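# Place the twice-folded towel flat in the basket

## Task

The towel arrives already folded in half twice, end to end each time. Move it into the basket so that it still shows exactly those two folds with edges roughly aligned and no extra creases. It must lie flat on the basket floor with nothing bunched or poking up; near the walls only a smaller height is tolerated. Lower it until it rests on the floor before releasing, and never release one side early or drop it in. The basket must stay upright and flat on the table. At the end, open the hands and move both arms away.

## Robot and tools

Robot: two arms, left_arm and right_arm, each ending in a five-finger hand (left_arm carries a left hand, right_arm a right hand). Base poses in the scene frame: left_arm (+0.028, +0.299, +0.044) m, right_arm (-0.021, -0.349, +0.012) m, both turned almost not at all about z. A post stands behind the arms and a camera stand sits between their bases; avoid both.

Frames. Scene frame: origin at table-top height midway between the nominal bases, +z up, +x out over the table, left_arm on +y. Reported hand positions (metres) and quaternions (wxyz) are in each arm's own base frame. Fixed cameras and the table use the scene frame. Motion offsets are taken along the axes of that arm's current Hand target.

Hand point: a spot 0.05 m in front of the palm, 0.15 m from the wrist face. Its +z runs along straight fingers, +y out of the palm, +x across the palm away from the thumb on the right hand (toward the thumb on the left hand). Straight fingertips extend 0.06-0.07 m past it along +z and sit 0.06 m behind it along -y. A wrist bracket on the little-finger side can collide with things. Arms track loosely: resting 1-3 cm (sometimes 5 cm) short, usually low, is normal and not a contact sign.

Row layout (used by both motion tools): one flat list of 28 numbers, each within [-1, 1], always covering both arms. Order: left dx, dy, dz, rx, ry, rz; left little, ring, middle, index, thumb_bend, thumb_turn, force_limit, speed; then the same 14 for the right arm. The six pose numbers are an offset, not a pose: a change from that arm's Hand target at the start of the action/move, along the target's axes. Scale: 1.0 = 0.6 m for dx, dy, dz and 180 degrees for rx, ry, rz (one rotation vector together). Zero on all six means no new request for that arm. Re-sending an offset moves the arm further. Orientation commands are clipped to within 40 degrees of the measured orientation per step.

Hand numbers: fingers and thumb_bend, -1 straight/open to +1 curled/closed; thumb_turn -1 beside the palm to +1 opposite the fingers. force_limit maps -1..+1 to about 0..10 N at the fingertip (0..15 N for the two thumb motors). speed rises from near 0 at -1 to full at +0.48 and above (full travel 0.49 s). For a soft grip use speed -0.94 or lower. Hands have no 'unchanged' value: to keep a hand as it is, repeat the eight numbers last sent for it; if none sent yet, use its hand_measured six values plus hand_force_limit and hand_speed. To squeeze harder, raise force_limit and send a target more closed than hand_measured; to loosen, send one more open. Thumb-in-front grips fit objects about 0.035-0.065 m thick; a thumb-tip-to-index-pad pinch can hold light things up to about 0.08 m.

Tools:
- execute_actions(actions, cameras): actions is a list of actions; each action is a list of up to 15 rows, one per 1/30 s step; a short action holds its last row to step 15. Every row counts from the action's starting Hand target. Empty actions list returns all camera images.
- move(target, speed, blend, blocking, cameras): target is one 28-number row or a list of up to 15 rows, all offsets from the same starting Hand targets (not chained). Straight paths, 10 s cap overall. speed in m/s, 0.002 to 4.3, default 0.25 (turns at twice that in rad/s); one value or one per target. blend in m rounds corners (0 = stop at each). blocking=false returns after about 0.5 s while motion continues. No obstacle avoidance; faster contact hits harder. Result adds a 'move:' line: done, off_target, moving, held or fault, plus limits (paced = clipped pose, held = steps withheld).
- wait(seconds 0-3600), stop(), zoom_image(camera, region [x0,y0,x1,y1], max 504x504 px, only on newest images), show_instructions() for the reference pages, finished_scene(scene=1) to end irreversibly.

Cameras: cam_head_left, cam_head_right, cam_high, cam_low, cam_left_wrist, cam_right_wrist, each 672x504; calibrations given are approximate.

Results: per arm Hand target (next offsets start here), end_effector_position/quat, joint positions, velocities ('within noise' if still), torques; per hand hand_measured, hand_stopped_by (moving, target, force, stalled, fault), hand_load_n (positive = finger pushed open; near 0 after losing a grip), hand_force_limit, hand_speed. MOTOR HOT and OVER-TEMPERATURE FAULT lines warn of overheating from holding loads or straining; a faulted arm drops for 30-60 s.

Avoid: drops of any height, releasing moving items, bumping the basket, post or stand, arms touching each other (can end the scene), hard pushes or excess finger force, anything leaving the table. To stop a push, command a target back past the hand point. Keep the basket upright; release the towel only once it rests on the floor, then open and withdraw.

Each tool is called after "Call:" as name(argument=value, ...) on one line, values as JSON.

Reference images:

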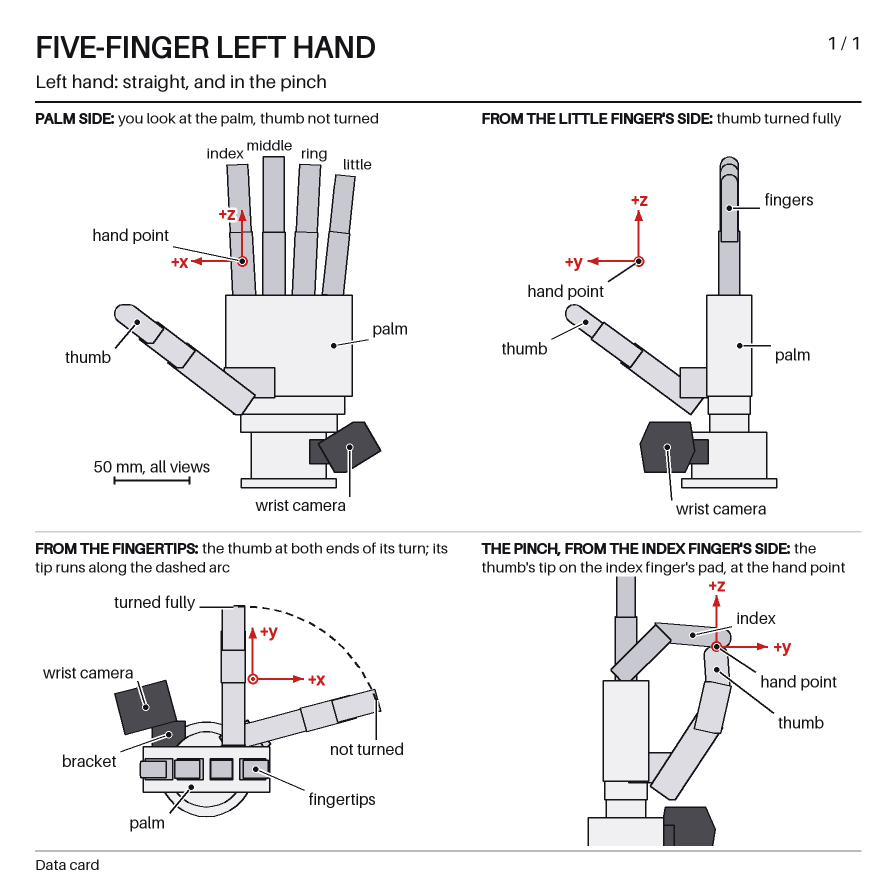

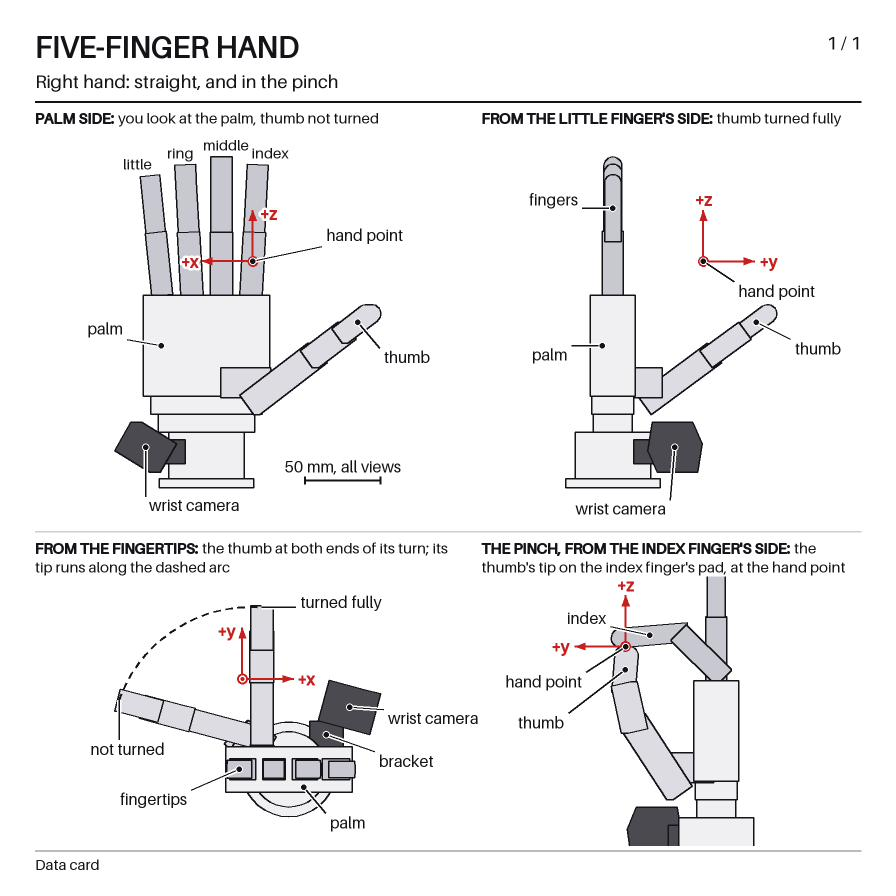

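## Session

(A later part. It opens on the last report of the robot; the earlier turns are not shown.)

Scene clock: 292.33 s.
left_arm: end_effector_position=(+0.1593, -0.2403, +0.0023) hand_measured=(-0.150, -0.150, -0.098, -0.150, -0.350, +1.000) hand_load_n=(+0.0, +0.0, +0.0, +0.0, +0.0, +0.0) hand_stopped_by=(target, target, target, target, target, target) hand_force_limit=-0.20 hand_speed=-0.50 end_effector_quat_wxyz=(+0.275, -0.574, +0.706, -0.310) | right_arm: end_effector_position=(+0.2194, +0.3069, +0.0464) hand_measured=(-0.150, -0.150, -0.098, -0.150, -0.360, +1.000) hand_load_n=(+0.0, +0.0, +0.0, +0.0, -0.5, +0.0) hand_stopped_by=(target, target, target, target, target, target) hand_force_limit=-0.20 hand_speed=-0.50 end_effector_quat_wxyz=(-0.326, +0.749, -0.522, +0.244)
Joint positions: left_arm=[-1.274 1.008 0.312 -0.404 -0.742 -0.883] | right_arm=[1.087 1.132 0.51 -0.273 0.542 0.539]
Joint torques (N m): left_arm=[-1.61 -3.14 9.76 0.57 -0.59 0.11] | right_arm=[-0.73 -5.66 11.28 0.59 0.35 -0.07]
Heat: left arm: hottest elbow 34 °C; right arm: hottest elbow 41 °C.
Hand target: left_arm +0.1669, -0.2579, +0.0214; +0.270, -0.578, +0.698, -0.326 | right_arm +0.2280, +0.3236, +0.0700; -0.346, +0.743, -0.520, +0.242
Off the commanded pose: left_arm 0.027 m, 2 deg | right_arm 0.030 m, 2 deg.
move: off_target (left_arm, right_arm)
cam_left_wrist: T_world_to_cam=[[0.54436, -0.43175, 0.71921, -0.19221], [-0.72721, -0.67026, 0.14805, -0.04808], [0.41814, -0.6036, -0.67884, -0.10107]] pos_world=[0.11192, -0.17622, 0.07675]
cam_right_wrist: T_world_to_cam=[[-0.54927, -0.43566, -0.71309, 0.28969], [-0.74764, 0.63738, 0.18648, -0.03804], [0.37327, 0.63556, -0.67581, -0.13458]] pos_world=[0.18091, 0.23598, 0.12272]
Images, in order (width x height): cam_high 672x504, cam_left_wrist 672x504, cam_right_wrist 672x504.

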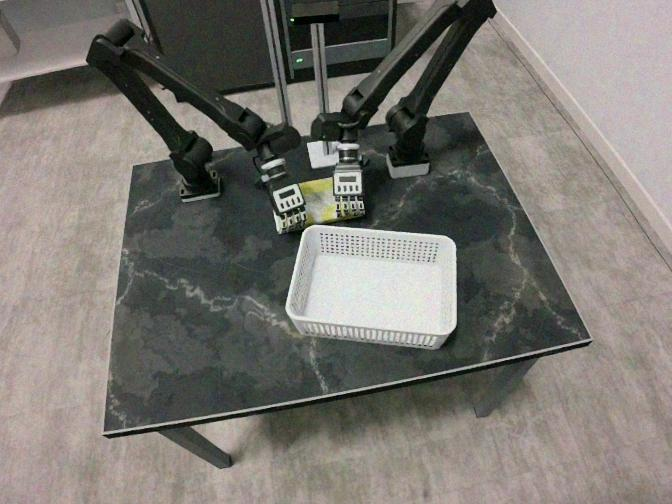

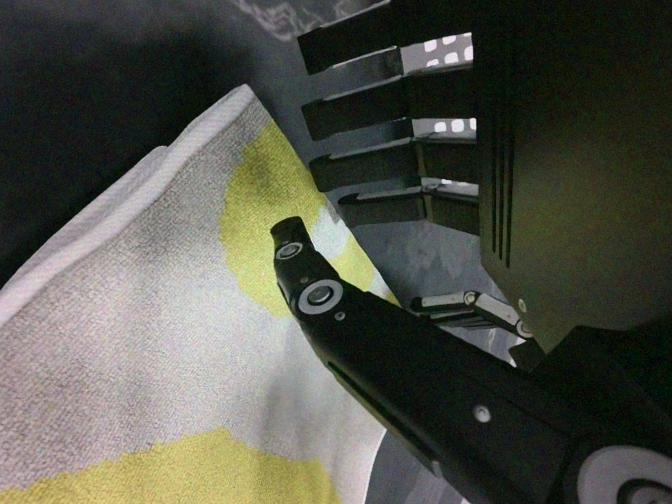

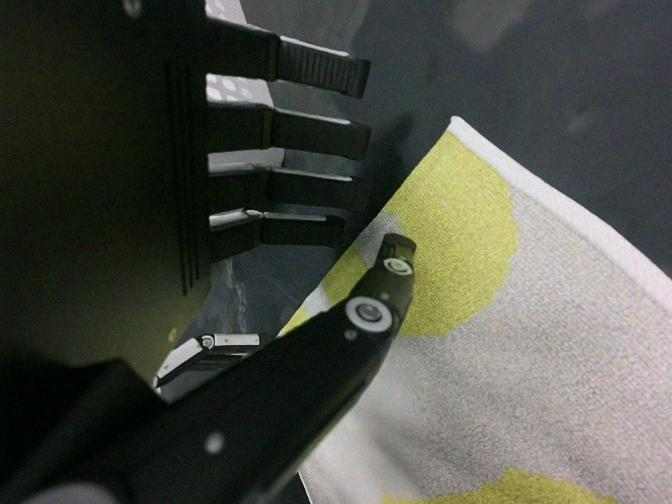

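Call:
move(target=[-0.0723, 0.033, -0.01, 0, -0.017, -0.0143, -0.35, -0.33, -0.2, -0.35, -0.25, 1, -0.2, -0.5, 0.0638, 0.0612, -0.0288, 0, 0.0468, 0.0393, -0.35, -0.33, -0.2, -0.35, -0.25, 1, -0.2, -0.5], speed=0.1, cameras=["cam_left_wrist", "cam_right_wrist", "cam_high"])

Call:
zoom_image(camera="cam_high", region=[245, 155, 395, 255])

Scene clock: 300.70 s.
left_arm: end_effector_position=(+0.1576, -0.2184, +0.0131) hand_measured=(-0.350, -0.330, -0.200, -0.350, -0.250, +1.000) hand_load_n=(+0.0, +0.0, +0.0, +0.0, +0.0, +0.0) hand_stopped_by=(target, target, target, target, target, target) hand_force_limit=-0.20 hand_speed=-0.50 end_effector_quat_wxyz=(+0.278, -0.596, +0.682, -0.320) | right_arm: end_effector_position=(+0.2099, +0.2714, +0.0481) hand_measured=(-0.350, -0.330, -0.200, -0.350, -0.250, +1.000) hand_load_n=(+0.0, +0.0, +0.0, -0.5, +0.0, +0.0) hand_stopped_by=(target, target, target, target, target, target) hand_force_limit=-0.20 hand_speed=-0.50 end_effector_quat_wxyz=(-0.315, +0.691, -0.589, +0.278)
Joint positions: left_arm=[-1.274 0.875 0.278 -0.506 -0.77 -0.947] | right_arm=[1.133 1.047 0.464 -0.415 0.691 0.762]
Joint torques (N m): left_arm=[-1.67 -1.85 6.3 0.53 -0.76 -0.12] | right_arm=[0.56 -4.48 8.13 0.5 0.62 0.14]
Heat: left arm: hottest elbow 35 °C; right arm: hottest elbow 42 °C.
Hand target: left_arm +0.1580, -0.2121, +0.0102; +0.281, -0.602, +0.678, -0.316 | right_arm +0.2066, +0.2751, +0.0531; -0.322, +0.689, -0.588, +0.274
Off the commanded pose: left_arm 0.007 m, 1 deg | right_arm 0.007 m, 1 deg.
move: done
cam_left_wrist: T_world_to_cam=[[0.55487, -0.37461, 0.74282, -0.17909], [-0.69204, -0.7034, 0.16221, -0.04927], [0.46174, -0.60407, -0.64954, -0.08723]] pos_world=[0.10555, -0.15443, 0.08436]
cam_right_wrist: T_world_to_cam=[[-0.60207, -0.3131, -0.73449, 0.2491], [-0.61966, 0.76335, 0.18254, -0.08365], [0.50352, 0.56503, -0.6536, -0.1165]] pos_world=[0.1568, 0.20768, 0.12208]
Images, in order (width x height): cam_high 672x504, cam_left_wrist 672x504, cam_right_wrist 672x504.

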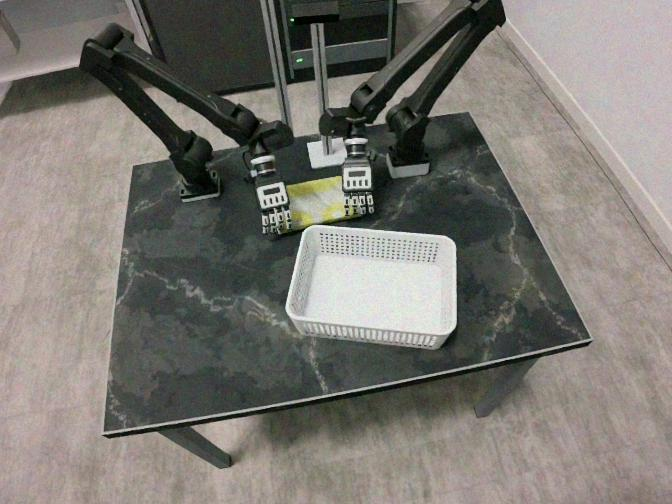

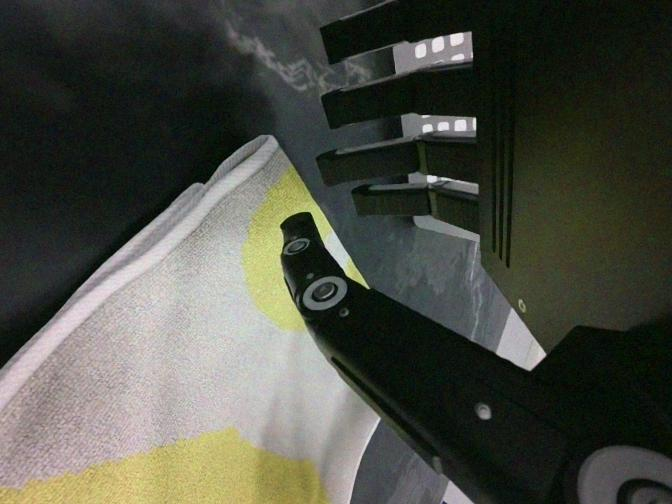

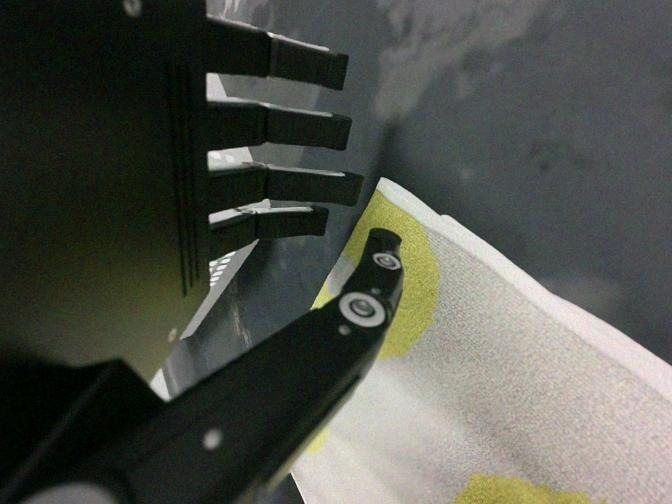

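Scaled by 3.360 from the camera's image (finer frame: 960x720).

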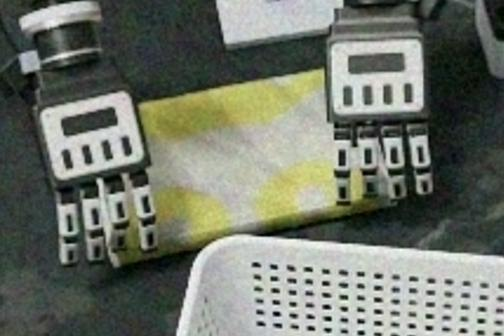

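Call:
move(target=[-0.0133, 0.0195, 0.0338, 0, 0, 0, -0.35, -0.33, -0.2, -0.35, -0.25, 1, -0.2, -0.5, -0.0082, 0.0273, 0.0245, 0, 0, 0, -0.35, -0.33, -0.2, -0.35, -0.25, 1, -0.2, -0.5], speed=0.05, cameras=["cam_left_wrist", "cam_right_wrist"])

Scene clock: 305.00 s.
left_arm: end_effector_position=(+0.1664, -0.2102, -0.0062) hand_measured=(-0.350, -0.330, -0.200, -0.350, -0.250, +1.000) hand_load_n=(+0.0, +0.0, +0.0, +0.0, +0.0, +0.0) hand_stopped_by=(target, target, target, target, target, target) hand_force_limit=-0.20 hand_speed=-0.50 end_effector_quat_wxyz=(+0.278, -0.603, +0.675, -0.322) | right_arm: end_effector_position=(+0.2081, +0.2726, +0.0306) hand_measured=(-0.350, -0.330, -0.200, -0.350, -0.250, +1.000) hand_load_n=(+0.0, +0.0, +0.0, +0.0, +0.0, +0.0) hand_stopped_by=(target, target, target, target, target, target) hand_force_limit=-0.20 hand_speed=-0.50 end_effector_quat_wxyz=(-0.313, +0.691, -0.589, +0.278)
Joint positions: left_arm=[-1.218 0.914 0.222 -0.369 -0.751 -0.901] | right_arm=[1.142 1.096 0.441 -0.353 0.696 0.773]
Joint torques (N m): left_arm=[-1.44 -0.56 5.83 1.57 -0.44 0.19] | right_arm=[0.44 -3.08 7.62 1.44 0.62 0.15]
Heat: left arm: hottest elbow 35 °C; right arm: hottest elbow 41 °C.
Hand target: left_arm +0.1669, -0.2050, -0.0119; +0.281, -0.602, +0.678, -0.316 | right_arm +0.2066, +0.2800, +0.0311; -0.321, +0.689, -0.588, +0.275
Off the commanded pose: left_arm 0.008 m, 1 deg | right_arm 0.008 m, 1 deg.
move: done
cam_left_wrist: T_world_to_cam=[[0.5597, -0.3557, 0.74847, -0.16342], [-0.68001, -0.71335, 0.1695, -0.03829], [0.47363, -0.60383, -0.64114, -0.10063]] pos_world=[0.11309, -0.14621, 0.06429]
cam_right_wrist: T_world_to_cam=[[-0.60366, -0.31572, -0.73206, 0.23647], [-0.61887, 0.76445, 0.18063, -0.08294], [0.50259, 0.56209, -0.65686, -0.1267]] pos_world=[0.1551, 0.20927, 0.10487]

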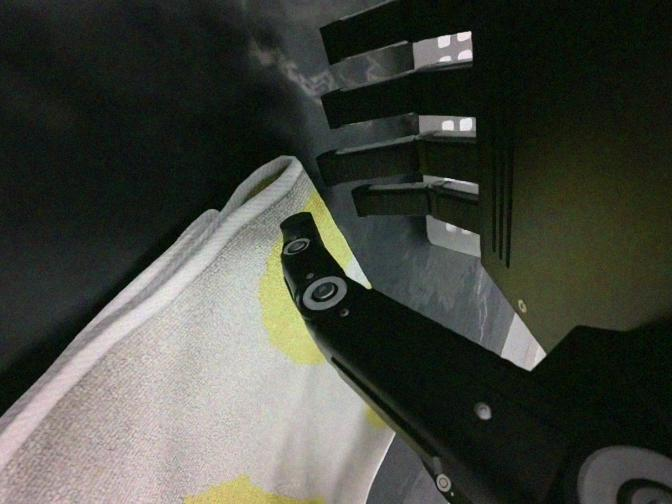

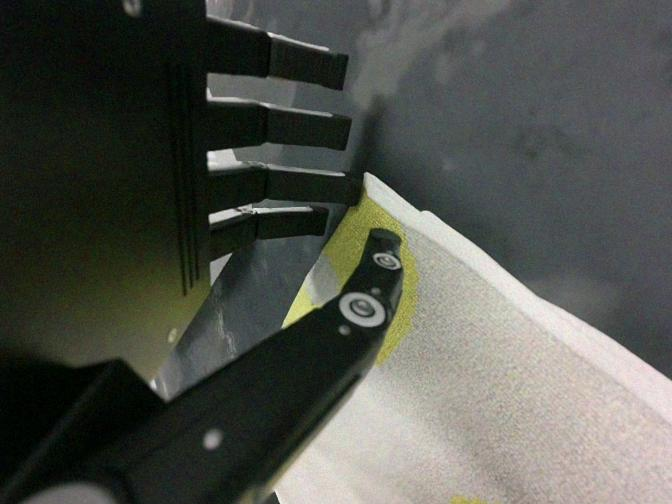

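Call:
move(target=[0.0128, 0.0185, 0.0218, 0, 0, 0, -0.35, -0.33, -0.2, -0.35, -0.25, 1, -0.2, -0.5, -0.0128, 0.0193, 0.0212, 0, 0, 0, -0.35, -0.33, -0.2, -0.35, -0.25, 1, -0.2, -0.5], speed=0.03, cameras=["cam_left_wrist", "cam_right_wrist"])

Scene clock: 308.43 s.
left_arm: end_effector_position=(+0.1702, -0.2161, -0.0210) hand_measured=(-0.350, -0.330, -0.200, -0.350, -0.250, +1.000) hand_load_n=(+0.0, +0.0, -7.0, +0.0, +0.0, +0.0) hand_stopped_by=(target, target, target, target, target, target) hand_force_limit=-0.20 hand_speed=-0.50 end_effector_quat_wxyz=(+0.283, -0.601, +0.675, -0.321) | right_arm: end_effector_position=(+0.2144, +0.2846, +0.0236) hand_measured=(-0.350, -0.330, -0.200, -0.350, -0.250, +1.000) hand_load_n=(+0.0, +0.0, -2.5, +0.0, +0.0, +0.5) hand_stopped_by=(target, target, target, target, target, target) hand_force_limit=-0.20 hand_speed=-0.50 end_effector_quat_wxyz=(-0.326, +0.683, -0.590, +0.282)
Joint positions: left_arm=[-1.218 1.023 0.215 -0.254 -0.759 -0.895] | right_arm=[1.149 1.155 0.441 -0.27 0.715 0.778]
Joint torques (N m): left_arm=[-1.85 -0.26 5.26 2 -0.21 -0.02] | right_arm=[0.67 -2.37 6.83 1.26 0.04 0.19]
Heat: left arm: hottest elbow 35 °C; right arm: hottest elbow 41 °C.
Hand target: left_arm +0.1687, -0.2130, -0.0289; +0.281, -0.602, +0.678, -0.316 | right_arm +0.2076, +0.2880, +0.0140; -0.322, +0.689, -0.588, +0.274
Off the commanded pose: left_arm 0.009 m, 1 deg | right_arm 0.012 m, 1 deg.
move: off_target (right_arm)
cam_left_wrist: T_world_to_cam=[[0.55449, -0.36218, 0.74925, -0.1571], [-0.68132, -0.71455, 0.15881, -0.03768], [0.47786, -0.59853, -0.64297, -0.11523]] pos_world=[0.1165, -0.15279, 0.0496]
cam_right_wrist: T_world_to_cam=[[-0.58775, -0.29754, -0.75235, 0.23086], [-0.61896, 0.76421, 0.18131, -0.08686], [0.52101, 0.57223, -0.63333, -0.14857]] pos_world=[0.15933, 0.22009, 0.09534]

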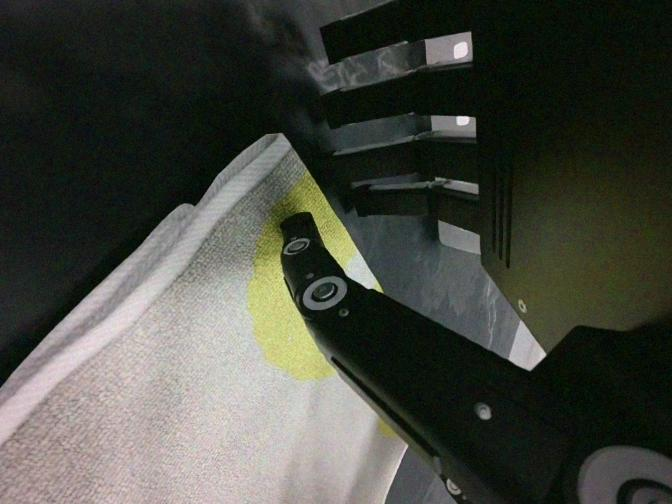

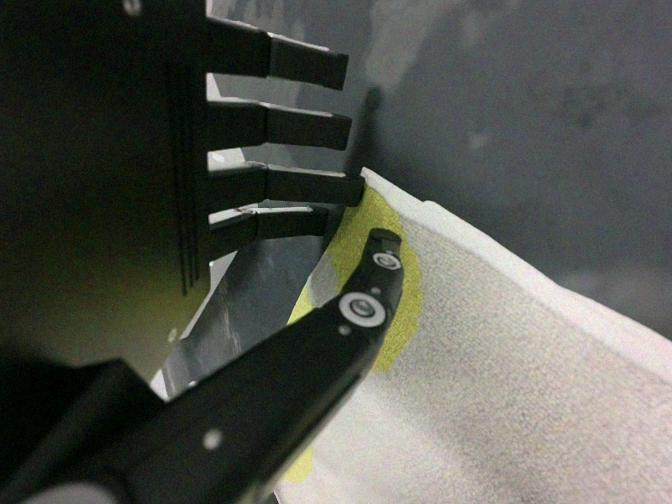

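Call:
execute_actions(actions=[[[0,0,0,0,0,0,-0.35,-0.33,-0.1,-0.35,-0.4,1,0,-0.5,0,0,0,0,0,0,-0.35,-0.33,-0.1,-0.35,-0.4,1,0,-0.5]],[[0,0,0,0,0,0,-0.2,-0.18,0,-0.2,-0.4,1,0,-0.6,0,0,0,0,0,0,-0.2,-0.18,0,-0.2,-0.4,1,0,-0.6]]], cameras=["cam_left_wrist", "cam_right_wrist"])

Scene clock: 311.97 s.
left_arm: end_effector_position=(+0.1700, -0.2179, -0.0227) hand_measured=(-0.200, -0.180, +0.000, -0.200, -0.400, +1.000) hand_load_n=(+0.0, +0.0, +0.0, +0.0, +0.0, +0.0) hand_stopped_by=(target, target, target, target, target, target) hand_force_limit=0.00 hand_speed=-0.60 end_effector_quat_wxyz=(+0.280, -0.601, +0.676, -0.322) | right_arm: end_effector_position=(+0.2146, +0.2852, +0.0220) hand_measured=(-0.200, -0.180, +0.000, -0.200, -0.400, +1.000) hand_load_n=(+0.0, +0.0, +0.5, +0.0, +0.0, +0.0) hand_stopped_by=(target, target, target, target, target, target) hand_force_limit=0.00 hand_speed=-0.60 end_effector_quat_wxyz=(-0.326, +0.682, -0.591, +0.281)
Joint positions: left_arm=[-1.217 1.035 0.215 -0.24 -0.753 -0.894] | right_arm=[1.149 1.162 0.441 -0.265 0.715 0.783]
Joint torques (N m): left_arm=[-1.9 -1.14 5.22 1.47 -0.42 0.03] | right_arm=[0.56 -2.84 6.8 1.1 0.04 0.14]
Heat: left arm: hottest elbow 34 °C; right arm: hottest elbow 40 °C.
Hand target: left_arm +0.1688, -0.2129, -0.0289; +0.281, -0.602, +0.678, -0.316 | right_arm +0.2076, +0.2880, +0.0140; -0.322, +0.689, -0.588, +0.274
Off the commanded pose: left_arm 0.008 m, 1 deg | right_arm 0.011 m, 1 deg.
cam_left_wrist: T_world_to_cam=[[0.55652, -0.36096, 0.74833, -0.15636], [-0.68216, -0.71268, 0.16355, -0.03811], [0.47428, -0.6015, -0.64285, -0.11737]] pos_world=[0.11669, -0.1542, 0.04779]
cam_right_wrist: T_world_to_cam=[[-0.59014, -0.29399, -0.75187, 0.22939], [-0.61591, 0.76605, 0.18389, -0.08816], [0.52191, 0.57161, -0.63315, -0.14996]] pos_world=[0.15934, 0.22069, 0.09374]

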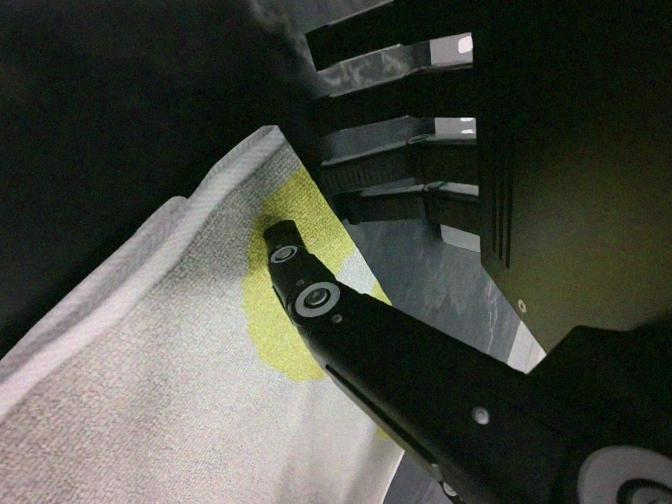

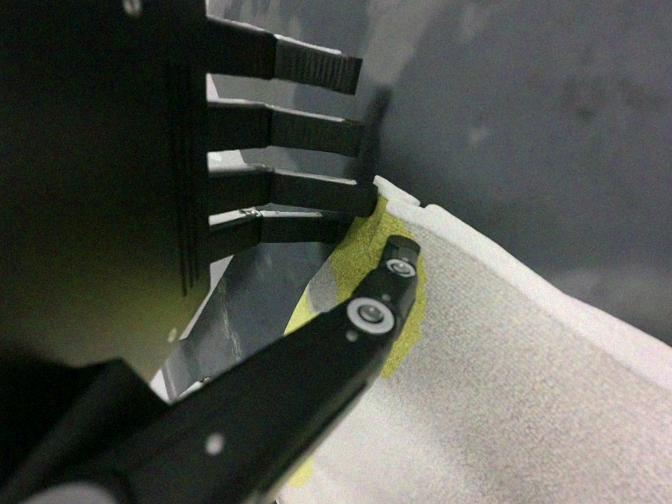

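Call:
zoom_image(camera="cam_right_wrist", region=[270, 130, 470, 330])

Scaled by 2.520 from the camera's image (finer frame: 960x720).

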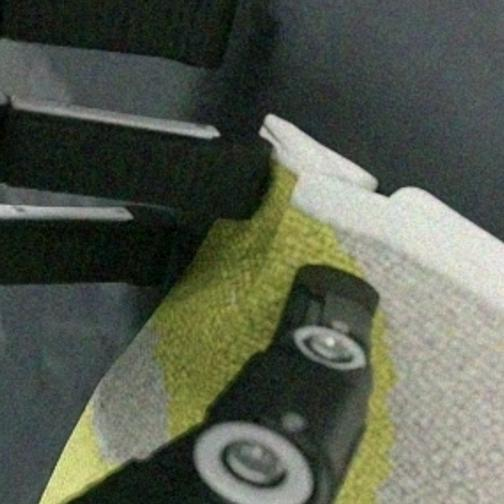

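Call:
execute_actions(actions=[[[0,0,0,0,0,0,-0.2,-0.18,0,-0.2,-0.4,1,0,-0.6,0,0,0,0,0,0,-0.35,-0.33,-0.2,-0.35,-0.4,1,0,-0.6]]])

Call:
move(target=[0, 0, 0, 0, 0, 0, -0.2, -0.18, 0, -0.2, -0.4, 1, 0, -0.6, 0, -0.0511, -0.0429, 0, 0, 0, -0.35, -0.33, -0.2, -0.35, -0.4, 1, 0, -0.6], speed=0.06, cameras=["cam_right_wrist"])

Scene clock: 313.83 s.
left_arm: end_effector_position=(+0.1700, -0.2179, -0.0227) hand_measured=(-0.200, -0.180, +0.000, -0.200, -0.400, +1.000) hand_load_n=(+0.0, +0.0, +0.0, +0.0, +0.0, +0.0) hand_stopped_by=(target, target, target, target, target, target) hand_force_limit=0.00 hand_speed=-0.60 end_effector_quat_wxyz=(+0.280, -0.601, +0.676, -0.322) | right_arm: end_effector_position=(+0.2143, +0.2865, +0.0227) hand_measured=(-0.350, -0.330, -0.198, -0.350, -0.400, +1.000) hand_load_n=(+0.0, +0.0, -4.5, +0.0, +0.0, +0.0) hand_stopped_by=(target, target, target, target, target, target) hand_force_limit=0.00 hand_speed=-0.60 end_effector_quat_wxyz=(-0.328, +0.682, -0.590, +0.281)
Joint positions: left_arm=[-1.217 1.035 0.215 -0.24 -0.753 -0.894] | right_arm=[1.153 1.162 0.441 -0.261 0.717 0.783]
Joint torques (N m): left_arm=[-1.85 -1.2 5.2 1.46 -0.42 0.04] | right_arm=[0.15 -2.78 6.8 0.96 -0.07 0.13]
Heat: left arm: hottest elbow 34 °C; right arm: hottest elbow 40 °C.
Hand target: left_arm +0.1688, -0.2129, -0.0289; +0.281, -0.602, +0.678, -0.316 | right_arm +0.2076, +0.2880, +0.0140; -0.322, +0.689, -0.588, +0.274
Off the commanded pose: left_arm 0.008 m, 1 deg | right_arm 0.011 m, 1 deg.

Scene clock: 315.17 s.
left_arm: end_effector_position=(+0.1700, -0.2179, -0.0227) hand_measured=(-0.200, -0.180, +0.000, -0.200, -0.400, +1.000) hand_load_n=(+0.0, +0.0, +0.0, +0.0, +0.0, +0.0) hand_stopped_by=(target, target, target, target, target, target) hand_force_limit=0.00 hand_speed=-0.60 end_effector_quat_wxyz=(+0.280, -0.601, +0.676, -0.322) | right_arm: end_effector_position=(+0.2032, +0.2666, +0.0315) hand_measured=(-0.350, -0.330, -0.200, -0.350, -0.400, +1.000) hand_load_n=(+0.0, +0.0, +0.0, +0.0, +0.0, +0.0) hand_stopped_by=(target, target, target, target, target, target) hand_force_limit=0.00 hand_speed=-0.60 end_effector_quat_wxyz=(-0.298, +0.698, -0.586, +0.285)
Joint positions: left_arm=[-1.217 1.035 0.215 -0.24 -0.753 -0.894] | right_arm=[1.153 1.087 0.452 -0.416 0.706 0.785]
Joint torques (N m): left_arm=[-1.85 -1.14 5.18 1.44 -0.42 0.03] | right_arm=[0.26 -4.84 10.97 0.47 0.39 0.11]
Heat: left arm: hottest elbow 34 °C; right arm: hottest elbow 40 °C.
Hand target: left_arm +0.1688, -0.2129, -0.0289; +0.281, -0.602, +0.678, -0.316 | right_arm +0.2076, +0.2880, +0.0539; -0.321, +0.689, -0.588, +0.274
Off the commanded pose: left_arm 0.008 m, 1 deg | right_arm 0.031 m, 3 deg.
move: off_target (right_arm)
cam_right_wrist: T_world_to_cam=[[-0.61238, -0.33863, -0.71437, 0.23953], [-0.6156, 0.7712, 0.16214, -0.08343], [0.49602, 0.53905, -0.68072, -0.11202]] pos_world=[0.15089, 0.20584, 0.10838]

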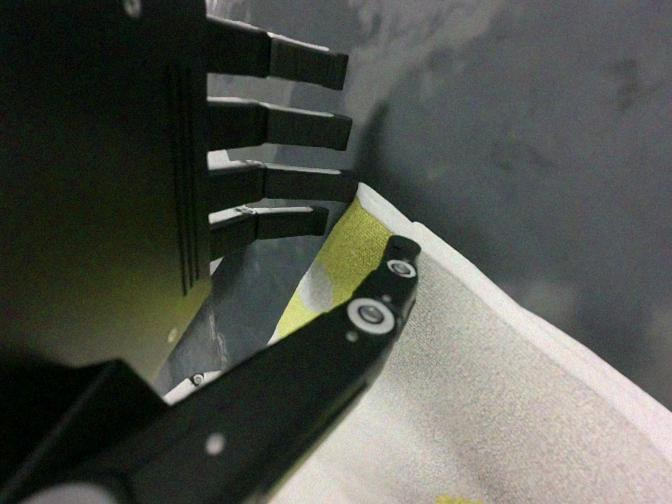

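Call:
move(target=[0, 0, 0, 0, 0, 0, -0.2, -0.18, 0, -0.2, -0.4, 1, 0, -0.6, -0.015, -0.016, 0.0294, 0, 0.0213, 0.0179, -0.35, -0.33, -0.15, -0.35, -0.25, 1, 0, -0.6], speed=0.06, cameras=["cam_right_wrist"])

Scene clock: 317.27 s.
left_arm: end_effector_position=(+0.1700, -0.2179, -0.0227) hand_measured=(-0.200, -0.180, +0.000, -0.200, -0.400, +1.000) hand_load_n=(+0.0, +0.0, +0.0, +0.0, +0.0, +0.5) hand_stopped_by=(target, target, target, target, target, target) hand_force_limit=0.00 hand_speed=-0.60 end_effector_quat_wxyz=(+0.280, -0.601, +0.676, -0.322) | right_arm: end_effector_position=(+0.2160, +0.2836, +0.0350) hand_measured=(-0.350, -0.330, -0.150, -0.350, -0.250, +1.000) hand_load_n=(+0.0, +0.0, +0.0, +0.0, +0.0, +0.0) hand_stopped_by=(target, target, target, target, target, target) hand_force_limit=0.00 hand_speed=-0.60 end_effector_quat_wxyz=(-0.297, +0.674, -0.611, +0.291)
Joint positions: left_arm=[-1.217 1.035 0.215 -0.24 -0.753 -0.894] | right_arm=[1.153 1.163 0.513 -0.433 0.737 0.863]
Joint torques (N m): left_arm=[-1.9 -1.26 5.2 1.5 -0.42 0.03] | right_arm=[-1.2 -3.9 10.91 0.42 0.67 0.13]
Heat: left arm: hottest elbow 34 °C; right arm: hottest elbow 40 °C.
Hand target: left_arm +0.1688, -0.2129, -0.0289; +0.281, -0.602, +0.678, -0.316 | right_arm +0.2256, +0.2999, +0.0500; -0.309, +0.663, -0.618, +0.288
Off the commanded pose: left_arm 0.008 m, 1 deg | right_arm 0.024 m, 2 deg.
move: off_target (right_arm)
cam_right_wrist: T_world_to_cam=[[-0.62777, -0.28427, -0.72464, 0.24405], [-0.56452, 0.80722, 0.17238, -0.11085], [0.53594, 0.51728, -0.66722, -0.12804]] pos_world=[0.15925, 0.22509, 0.11053]

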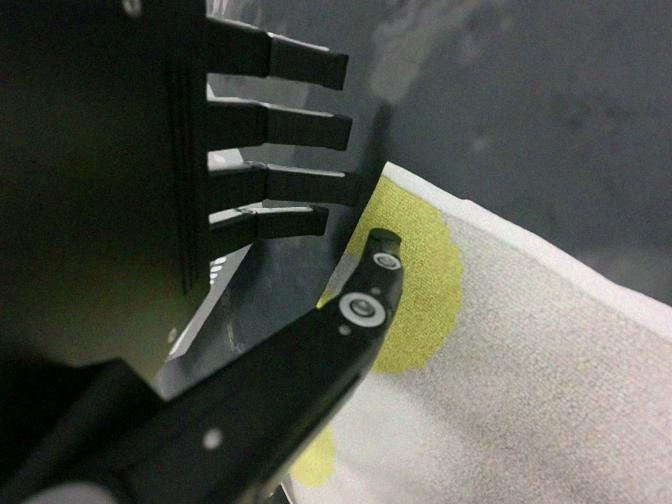

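Call:
move(target=[0, 0, 0, 0, 0, 0, -0.2, -0.18, 0, -0.2, -0.4, 1, 0, -0.6, 0.0133, 0.0467, 0.0378, 0, 0, 0, -0.35, -0.33, -0.15, -0.35, -0.25, 1, 0, -0.6], speed=0.04, cameras=["cam_right_wrist"])

Scene clock: 321.07 s.
left_arm: end_effector_position=(+0.1700, -0.2179, -0.0227) hand_measured=(-0.200, -0.180, +0.000, -0.200, -0.400, +1.000) hand_load_n=(+0.0, +0.0, +0.0, +0.0, +0.0, +0.0) hand_stopped_by=(target, target, target, target, target, target) hand_force_limit=0.00 hand_speed=-0.60 end_effector_quat_wxyz=(+0.280, -0.601, +0.676, -0.322) | right_arm: end_effector_position=(+0.2234, +0.2940, +0.0204) hand_measured=(-0.350, -0.330, -0.150, -0.350, -0.250, +1.000) hand_load_n=(+0.5, +0.0, -0.5, +0.0, +0.0, +0.0) hand_stopped_by=(target, target, target, target, target, target) hand_force_limit=0.00 hand_speed=-0.60 end_effector_quat_wxyz=(-0.313, +0.664, -0.615, +0.289)
Joint positions: left_arm=[-1.217 1.035 0.215 -0.24 -0.753 -0.894] | right_arm=[1.149 1.226 0.493 -0.311 0.743 0.863]
Joint torques (N m): left_arm=[-1.85 -1.2 5.2 1.47 -0.42 0.04] | right_arm=[-1.9 -3.78 6.63 1.32 0.22 0.03]
Heat: left arm: hottest elbow 34 °C; right arm: hottest elbow 40 °C.
Hand target: left_arm +0.1688, -0.2129, -0.0289; +0.281, -0.602, +0.678, -0.316 | right_arm +0.2256, +0.2919, +0.0140; -0.309, +0.663, -0.618, +0.288
Off the commanded pose: left_arm 0.008 m, 1 deg | right_arm 0.007 m, 1 deg.
move: done
cam_right_wrist: T_world_to_cam=[[-0.61476, -0.2547, -0.74646, 0.22982], [-0.56246, 0.80505, 0.18853, -0.11267], [0.55292, 0.53575, -0.63816, -0.15695]] pos_world=[0.16469, 0.23332, 0.09263]

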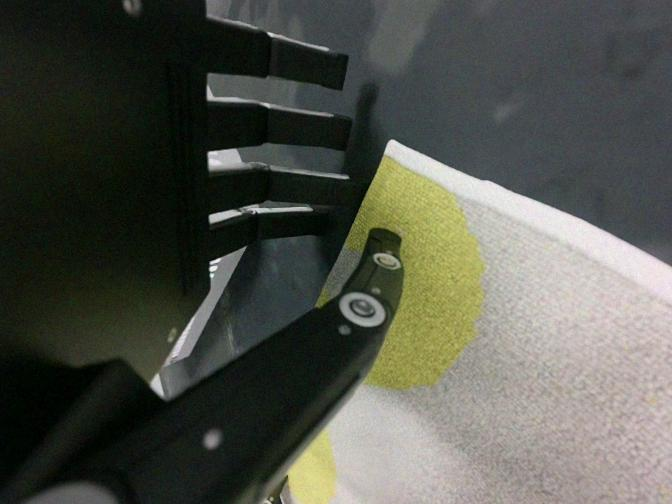

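Call:
zoom_image(camera="cam_right_wrist", region=[270, 110, 450, 290])

Scaled by 2.800 from the camera's image (finer frame: 960x720).

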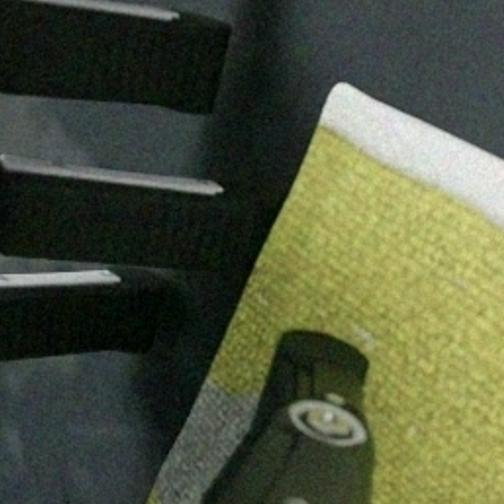

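Call:
execute_actions(actions=[[[0,0,0,0,0,0,-0.2,-0.18,0,-0.2,-0.4,1,0,-0.6,0,0,0,0,0,0,-0.35,-0.33,-0.1,-0.35,-0.4,1,0,-0.5]],[[0,0,0,0,0,0,-0.2,-0.18,0,-0.2,-0.4,1,0,-0.6,0,0,0,0,0,0,-0.2,-0.18,0,-0.2,-0.4,1,0,-0.6]]], cameras=["cam_left_wrist", "cam_right_wrist"])

Call:
zoom_image(camera="cam_right_wrist", region=[270, 110, 450, 290])

Call:
zoom_image(camera="cam_left_wrist", region=[220, 90, 400, 270])

Scene clock: 324.17 s.
left_arm: end_effector_position=(+0.1700, -0.2179, -0.0227) hand_measured=(-0.200, -0.180, +0.000, -0.200, -0.400, +1.000) hand_load_n=(-0.5, +0.0, +0.0, +0.0, +0.0, +0.0) hand_stopped_by=(target, target, target, target, target, target) hand_force_limit=0.00 hand_speed=-0.60 end_effector_quat_wxyz=(+0.280, -0.601, +0.676, -0.322) | right_arm: end_effector_position=(+0.2229, +0.2942, +0.0188) hand_measured=(-0.200, -0.180, +0.000, -0.200, -0.400, +1.000) hand_load_n=(-0.5, +0.0, +0.0, +0.5, +0.0, +0.0) hand_stopped_by=(target, target, target, target, target, target) hand_force_limit=0.00 hand_speed=-0.60 end_effector_quat_wxyz=(-0.313, +0.664, -0.615, +0.288)
Joint positions: left_arm=[-1.217 1.035 0.215 -0.24 -0.753 -0.894] | right_arm=[1.149 1.23 0.492 -0.307 0.74 0.863]
Joint torques (N m): left_arm=[-1.85 -1.26 5.2 1.47 -0.42 0.03] | right_arm=[-1.85 -4.07 6.69 1.25 0.31 0.02]
Heat: left arm: hottest elbow 34 °C; right arm: hottest elbow 40 °C.
Hand target: left_arm +0.1688, -0.2129, -0.0289; +0.281, -0.602, +0.678, -0.316 | right_arm +0.2255, +0.2920, +0.0140; -0.309, +0.663, -0.618, +0.288
Off the commanded pose: left_arm 0.008 m, 1 deg | right_arm 0.006 m, 1 deg.
cam_left_wrist: T_world_to_cam=[[0.55652, -0.36096, 0.74833, -0.15636], [-0.68216, -0.71268, 0.16355, -0.03811], [0.47428, -0.6015, -0.64285, -0.11737]] pos_world=[0.11669, -0.1542, 0.04779]
cam_right_wrist: T_world_to_cam=[[-0.61634, -0.25556, -0.74486, 0.22901], [-0.56302, 0.80433, 0.18991, -0.11255], [0.55058, 0.53642, -0.63962, -0.15747]] pos_world=[0.16448, 0.23352, 0.09123]

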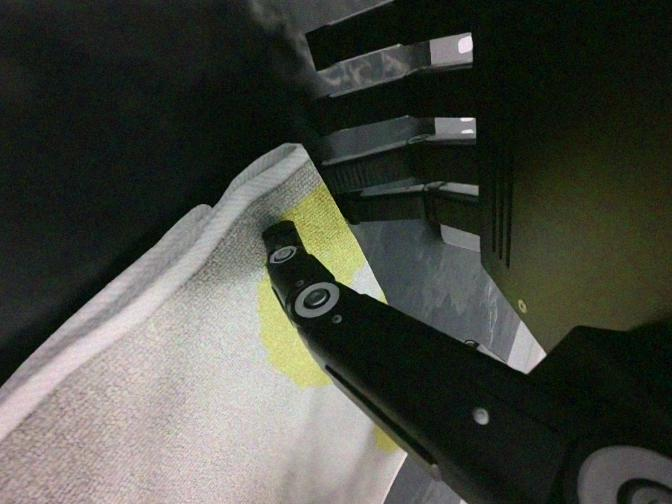

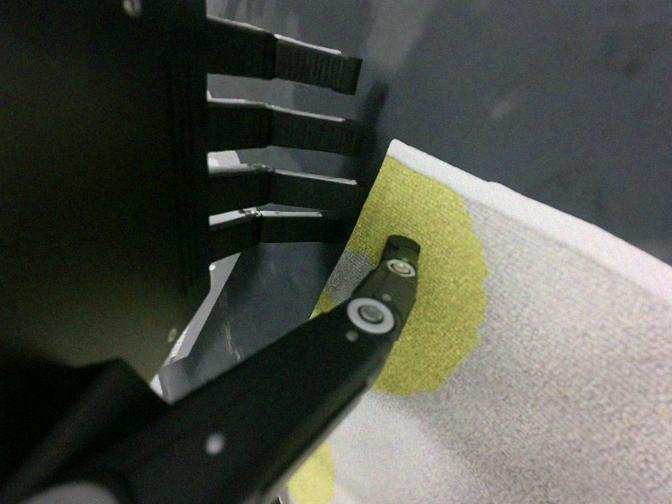

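Scaled by 2.800 from the camera's image (finer frame: 960x720).

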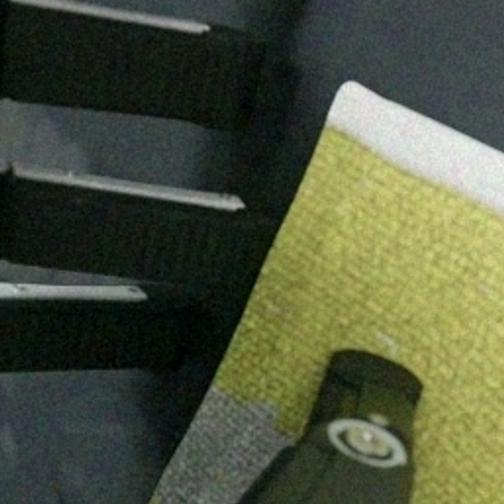

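Scaled by 2.800 from the camera's image (finer frame: 960x720).

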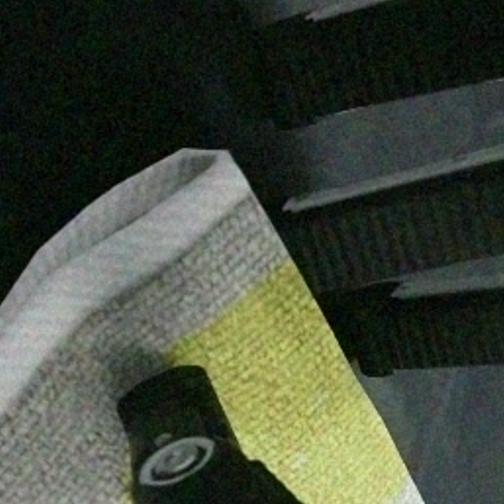

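Call:
execute_actions(actions=[[[0,0,0,0,0,0,-0.05,-0.03,0.12,-0.05,-0.4,1,0,-0.6,0,0,0,0,0,0,-0.05,-0.03,0.12,-0.05,-0.4,1,0,-0.6]],[[0,0,0,0,0,0,0.08,0.1,0.22,0.08,-0.4,1,0,-0.7,0,0,0,0,0,0,0.08,0.1,0.22,0.08,-0.4,1,0,-0.7]]], cameras=["cam_left_wrist", "cam_right_wrist"])

Call:
zoom_image(camera="cam_right_wrist", region=[270, 110, 450, 290])

Call:
zoom_image(camera="cam_left_wrist", region=[220, 90, 400, 270])

Scene clock: 326.33 s.
left_arm: end_effector_position=(+0.1698, -0.2177, -0.0233) hand_measured=(+0.080, +0.100, +0.220, +0.080, -0.400, +1.000) hand_load_n=(+0.0, +0.5, +0.5, +0.5, +0.0, +0.0) hand_stopped_by=(target, target, target, target, target, target) hand_force_limit=0.00 hand_speed=-0.70 end_effector_quat_wxyz=(+0.280, -0.601, +0.676, -0.321) | right_arm: end_effector_position=(+0.2223, +0.2935, +0.0173) hand_measured=(+0.080, +0.100, +0.220, +0.080, -0.400, +1.000) hand_load_n=(+0.0, +0.0, +1.0, +0.0, +0.0, +0.0) hand_stopped_by=(target, target, target, target, target, target) hand_force_limit=0.00 hand_speed=-0.70 end_effector_quat_wxyz=(-0.311, +0.665, -0.615, +0.288)
Joint positions: left_arm=[-1.217 1.037 0.215 -0.24 -0.752 -0.894] | right_arm=[1.149 1.233 0.491 -0.307 0.738 0.863]
Joint torques (N m): left_arm=[-1.9 -1.32 5.15 1.5 -0.44 0.04] | right_arm=[-1.96 -4.19 6.76 1.25 0.37 0.02]
Heat: left arm: hottest elbow 34 °C; right arm: hottest elbow 40 °C.
Hand target: left_arm +0.1688, -0.2129, -0.0289; +0.281, -0.602, +0.678, -0.316 | right_arm +0.2255, +0.2919, +0.0139; -0.309, +0.663, -0.618, +0.288
Off the commanded pose: left_arm 0.007 m, 1 deg | right_arm 0.005 m, 1 deg.
cam_left_wrist: T_world_to_cam=[[0.55733, -0.36233, 0.74706, -0.15629], [-0.68225, -0.71264, 0.16335, -0.03803], [0.47319, -0.60072, -0.64438, -0.11714]] pos_world=[0.11659, -0.1541, 0.04748]
cam_right_wrist: T_world_to_cam=[[-0.61822, -0.25828, -0.74236, 0.22845], [-0.56315, 0.80443, 0.18911, -0.11207], [0.54833, 0.53497, -0.64276, -0.15676]] pos_world=[0.16408, 0.23302, 0.09002]

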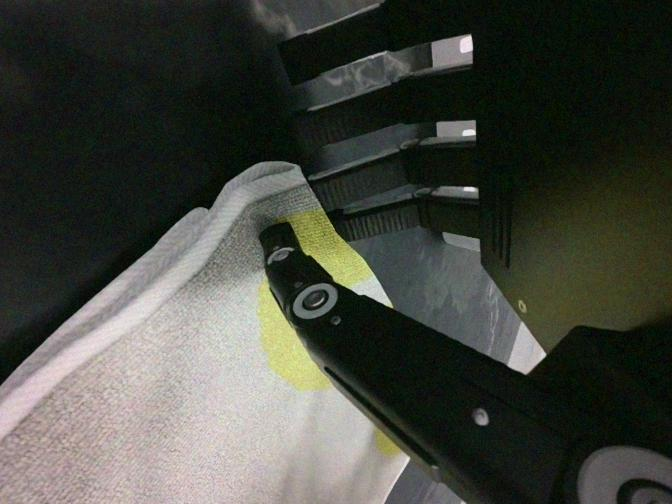

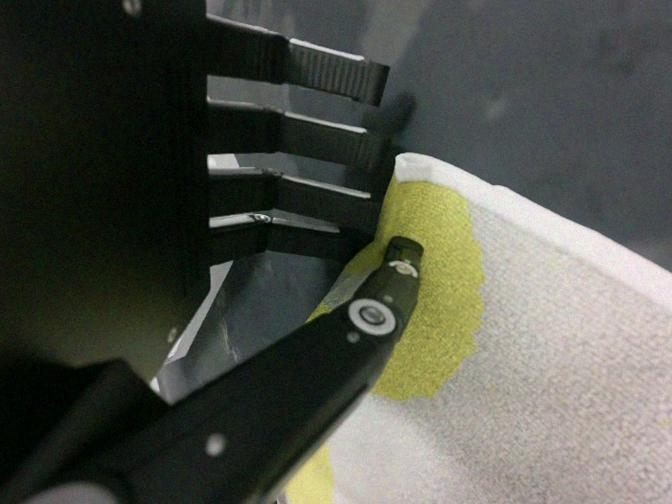

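Scaled by 2.800 from the camera's image (finer frame: 960x720).

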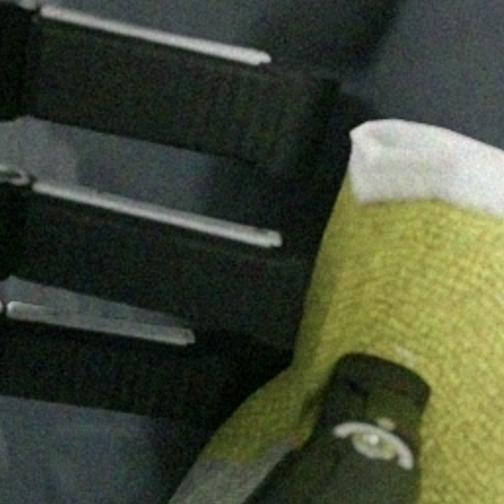

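Scaled by 2.800 from the camera's image (finer frame: 960x720).

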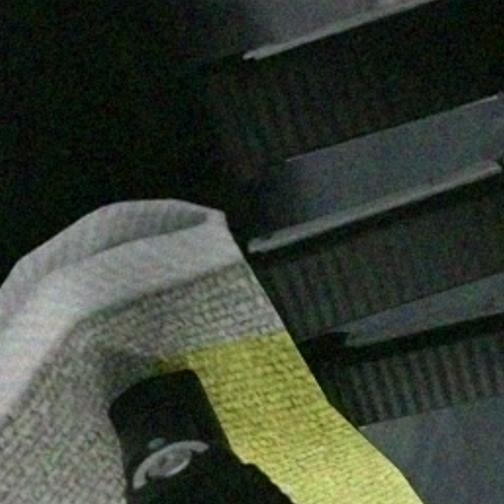

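Call:
execute_actions(actions=[[[0,0,0,0,0,0,0.18,0.2,0.32,0.18,-0.4,1,0,-0.7,0,0,0,0,0,0,0.18,0.2,0.32,0.18,-0.4,1,0,-0.7]],[[0,0,0,0,0,0,0.28,0.3,0.42,0.28,0.1,1,0,-0.7,0,0,0,0,0,0,0.28,0.3,0.42,0.28,0.1,1,0,-0.7]]], cameras=["cam_left_wrist", "cam_right_wrist"])

Scene clock: 330.33 s.
left_arm: end_effector_position=(+0.1697, -0.2177, -0.0233) hand_measured=(+0.280, +0.300, +0.298, +0.280, -0.366, +1.000) hand_load_n=(+0.0, +0.0, +8.0, +0.5, +8.0, +1.5) hand_stopped_by=(target, target, force, target, force, target) hand_force_limit=0.00 hand_speed=-0.70 end_effector_quat_wxyz=(+0.280, -0.601, +0.677, -0.321) | right_arm: end_effector_position=(+0.2224, +0.2939, +0.0175) hand_measured=(+0.280, +0.300, +0.298, +0.280, -0.350, +1.000) hand_load_n=(+0.0, +0.0, +8.5, +1.0, +8.0, +1.5) hand_stopped_by=(target, target, force, target, force, target) hand_force_limit=0.00 hand_speed=-0.70 end_effector_quat_wxyz=(-0.312, +0.665, -0.615, +0.287)
Joint positions: left_arm=[-1.217 1.037 0.215 -0.24 -0.752 -0.894] | right_arm=[1.149 1.233 0.491 -0.305 0.738 0.863]
Joint torques (N m): left_arm=[-1.79 -1.32 5.19 1.47 -0.46 0.04] | right_arm=[-1.85 -4.13 6.75 1.18 0.37 0.02]
Heat: left arm: hottest elbow 34 °C; right arm: hottest elbow 40 °C.
Hand target: left_arm +0.1687, -0.2129, -0.0289; +0.281, -0.602, +0.678, -0.316 | right_arm +0.2255, +0.2919, +0.0139; -0.309, +0.663, -0.618, +0.288
Off the commanded pose: left_arm 0.007 m, 1 deg | right_arm 0.005 m, 1 deg.
cam_left_wrist: T_world_to_cam=[[0.55767, -0.36239, 0.74678, -0.15626], [-0.6824, -0.71237, 0.1639, -0.03807], [0.47258, -0.60101, -0.64456, -0.11706]] pos_world=[0.11648, -0.1541, 0.04748]
cam_right_wrist: T_world_to_cam=[[-0.61778, -0.2572, -0.7431, 0.22831], [-0.56324, 0.80417, 0.18992, -0.11217], [0.54873, 0.53587, -0.64167, -0.1573]] pos_world=[0.16418, 0.23322, 0.09002]

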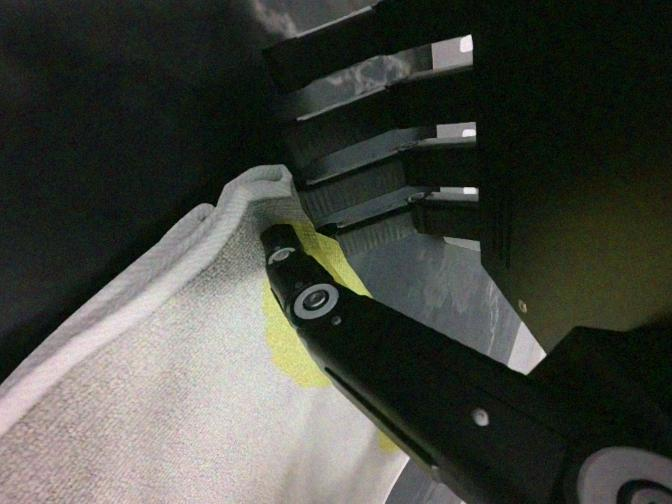

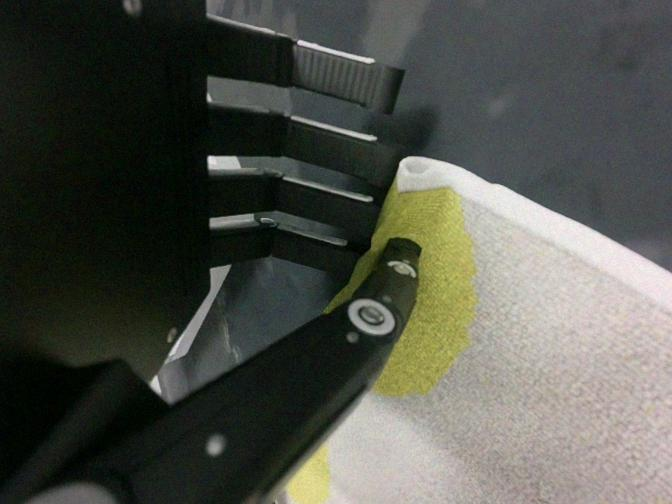

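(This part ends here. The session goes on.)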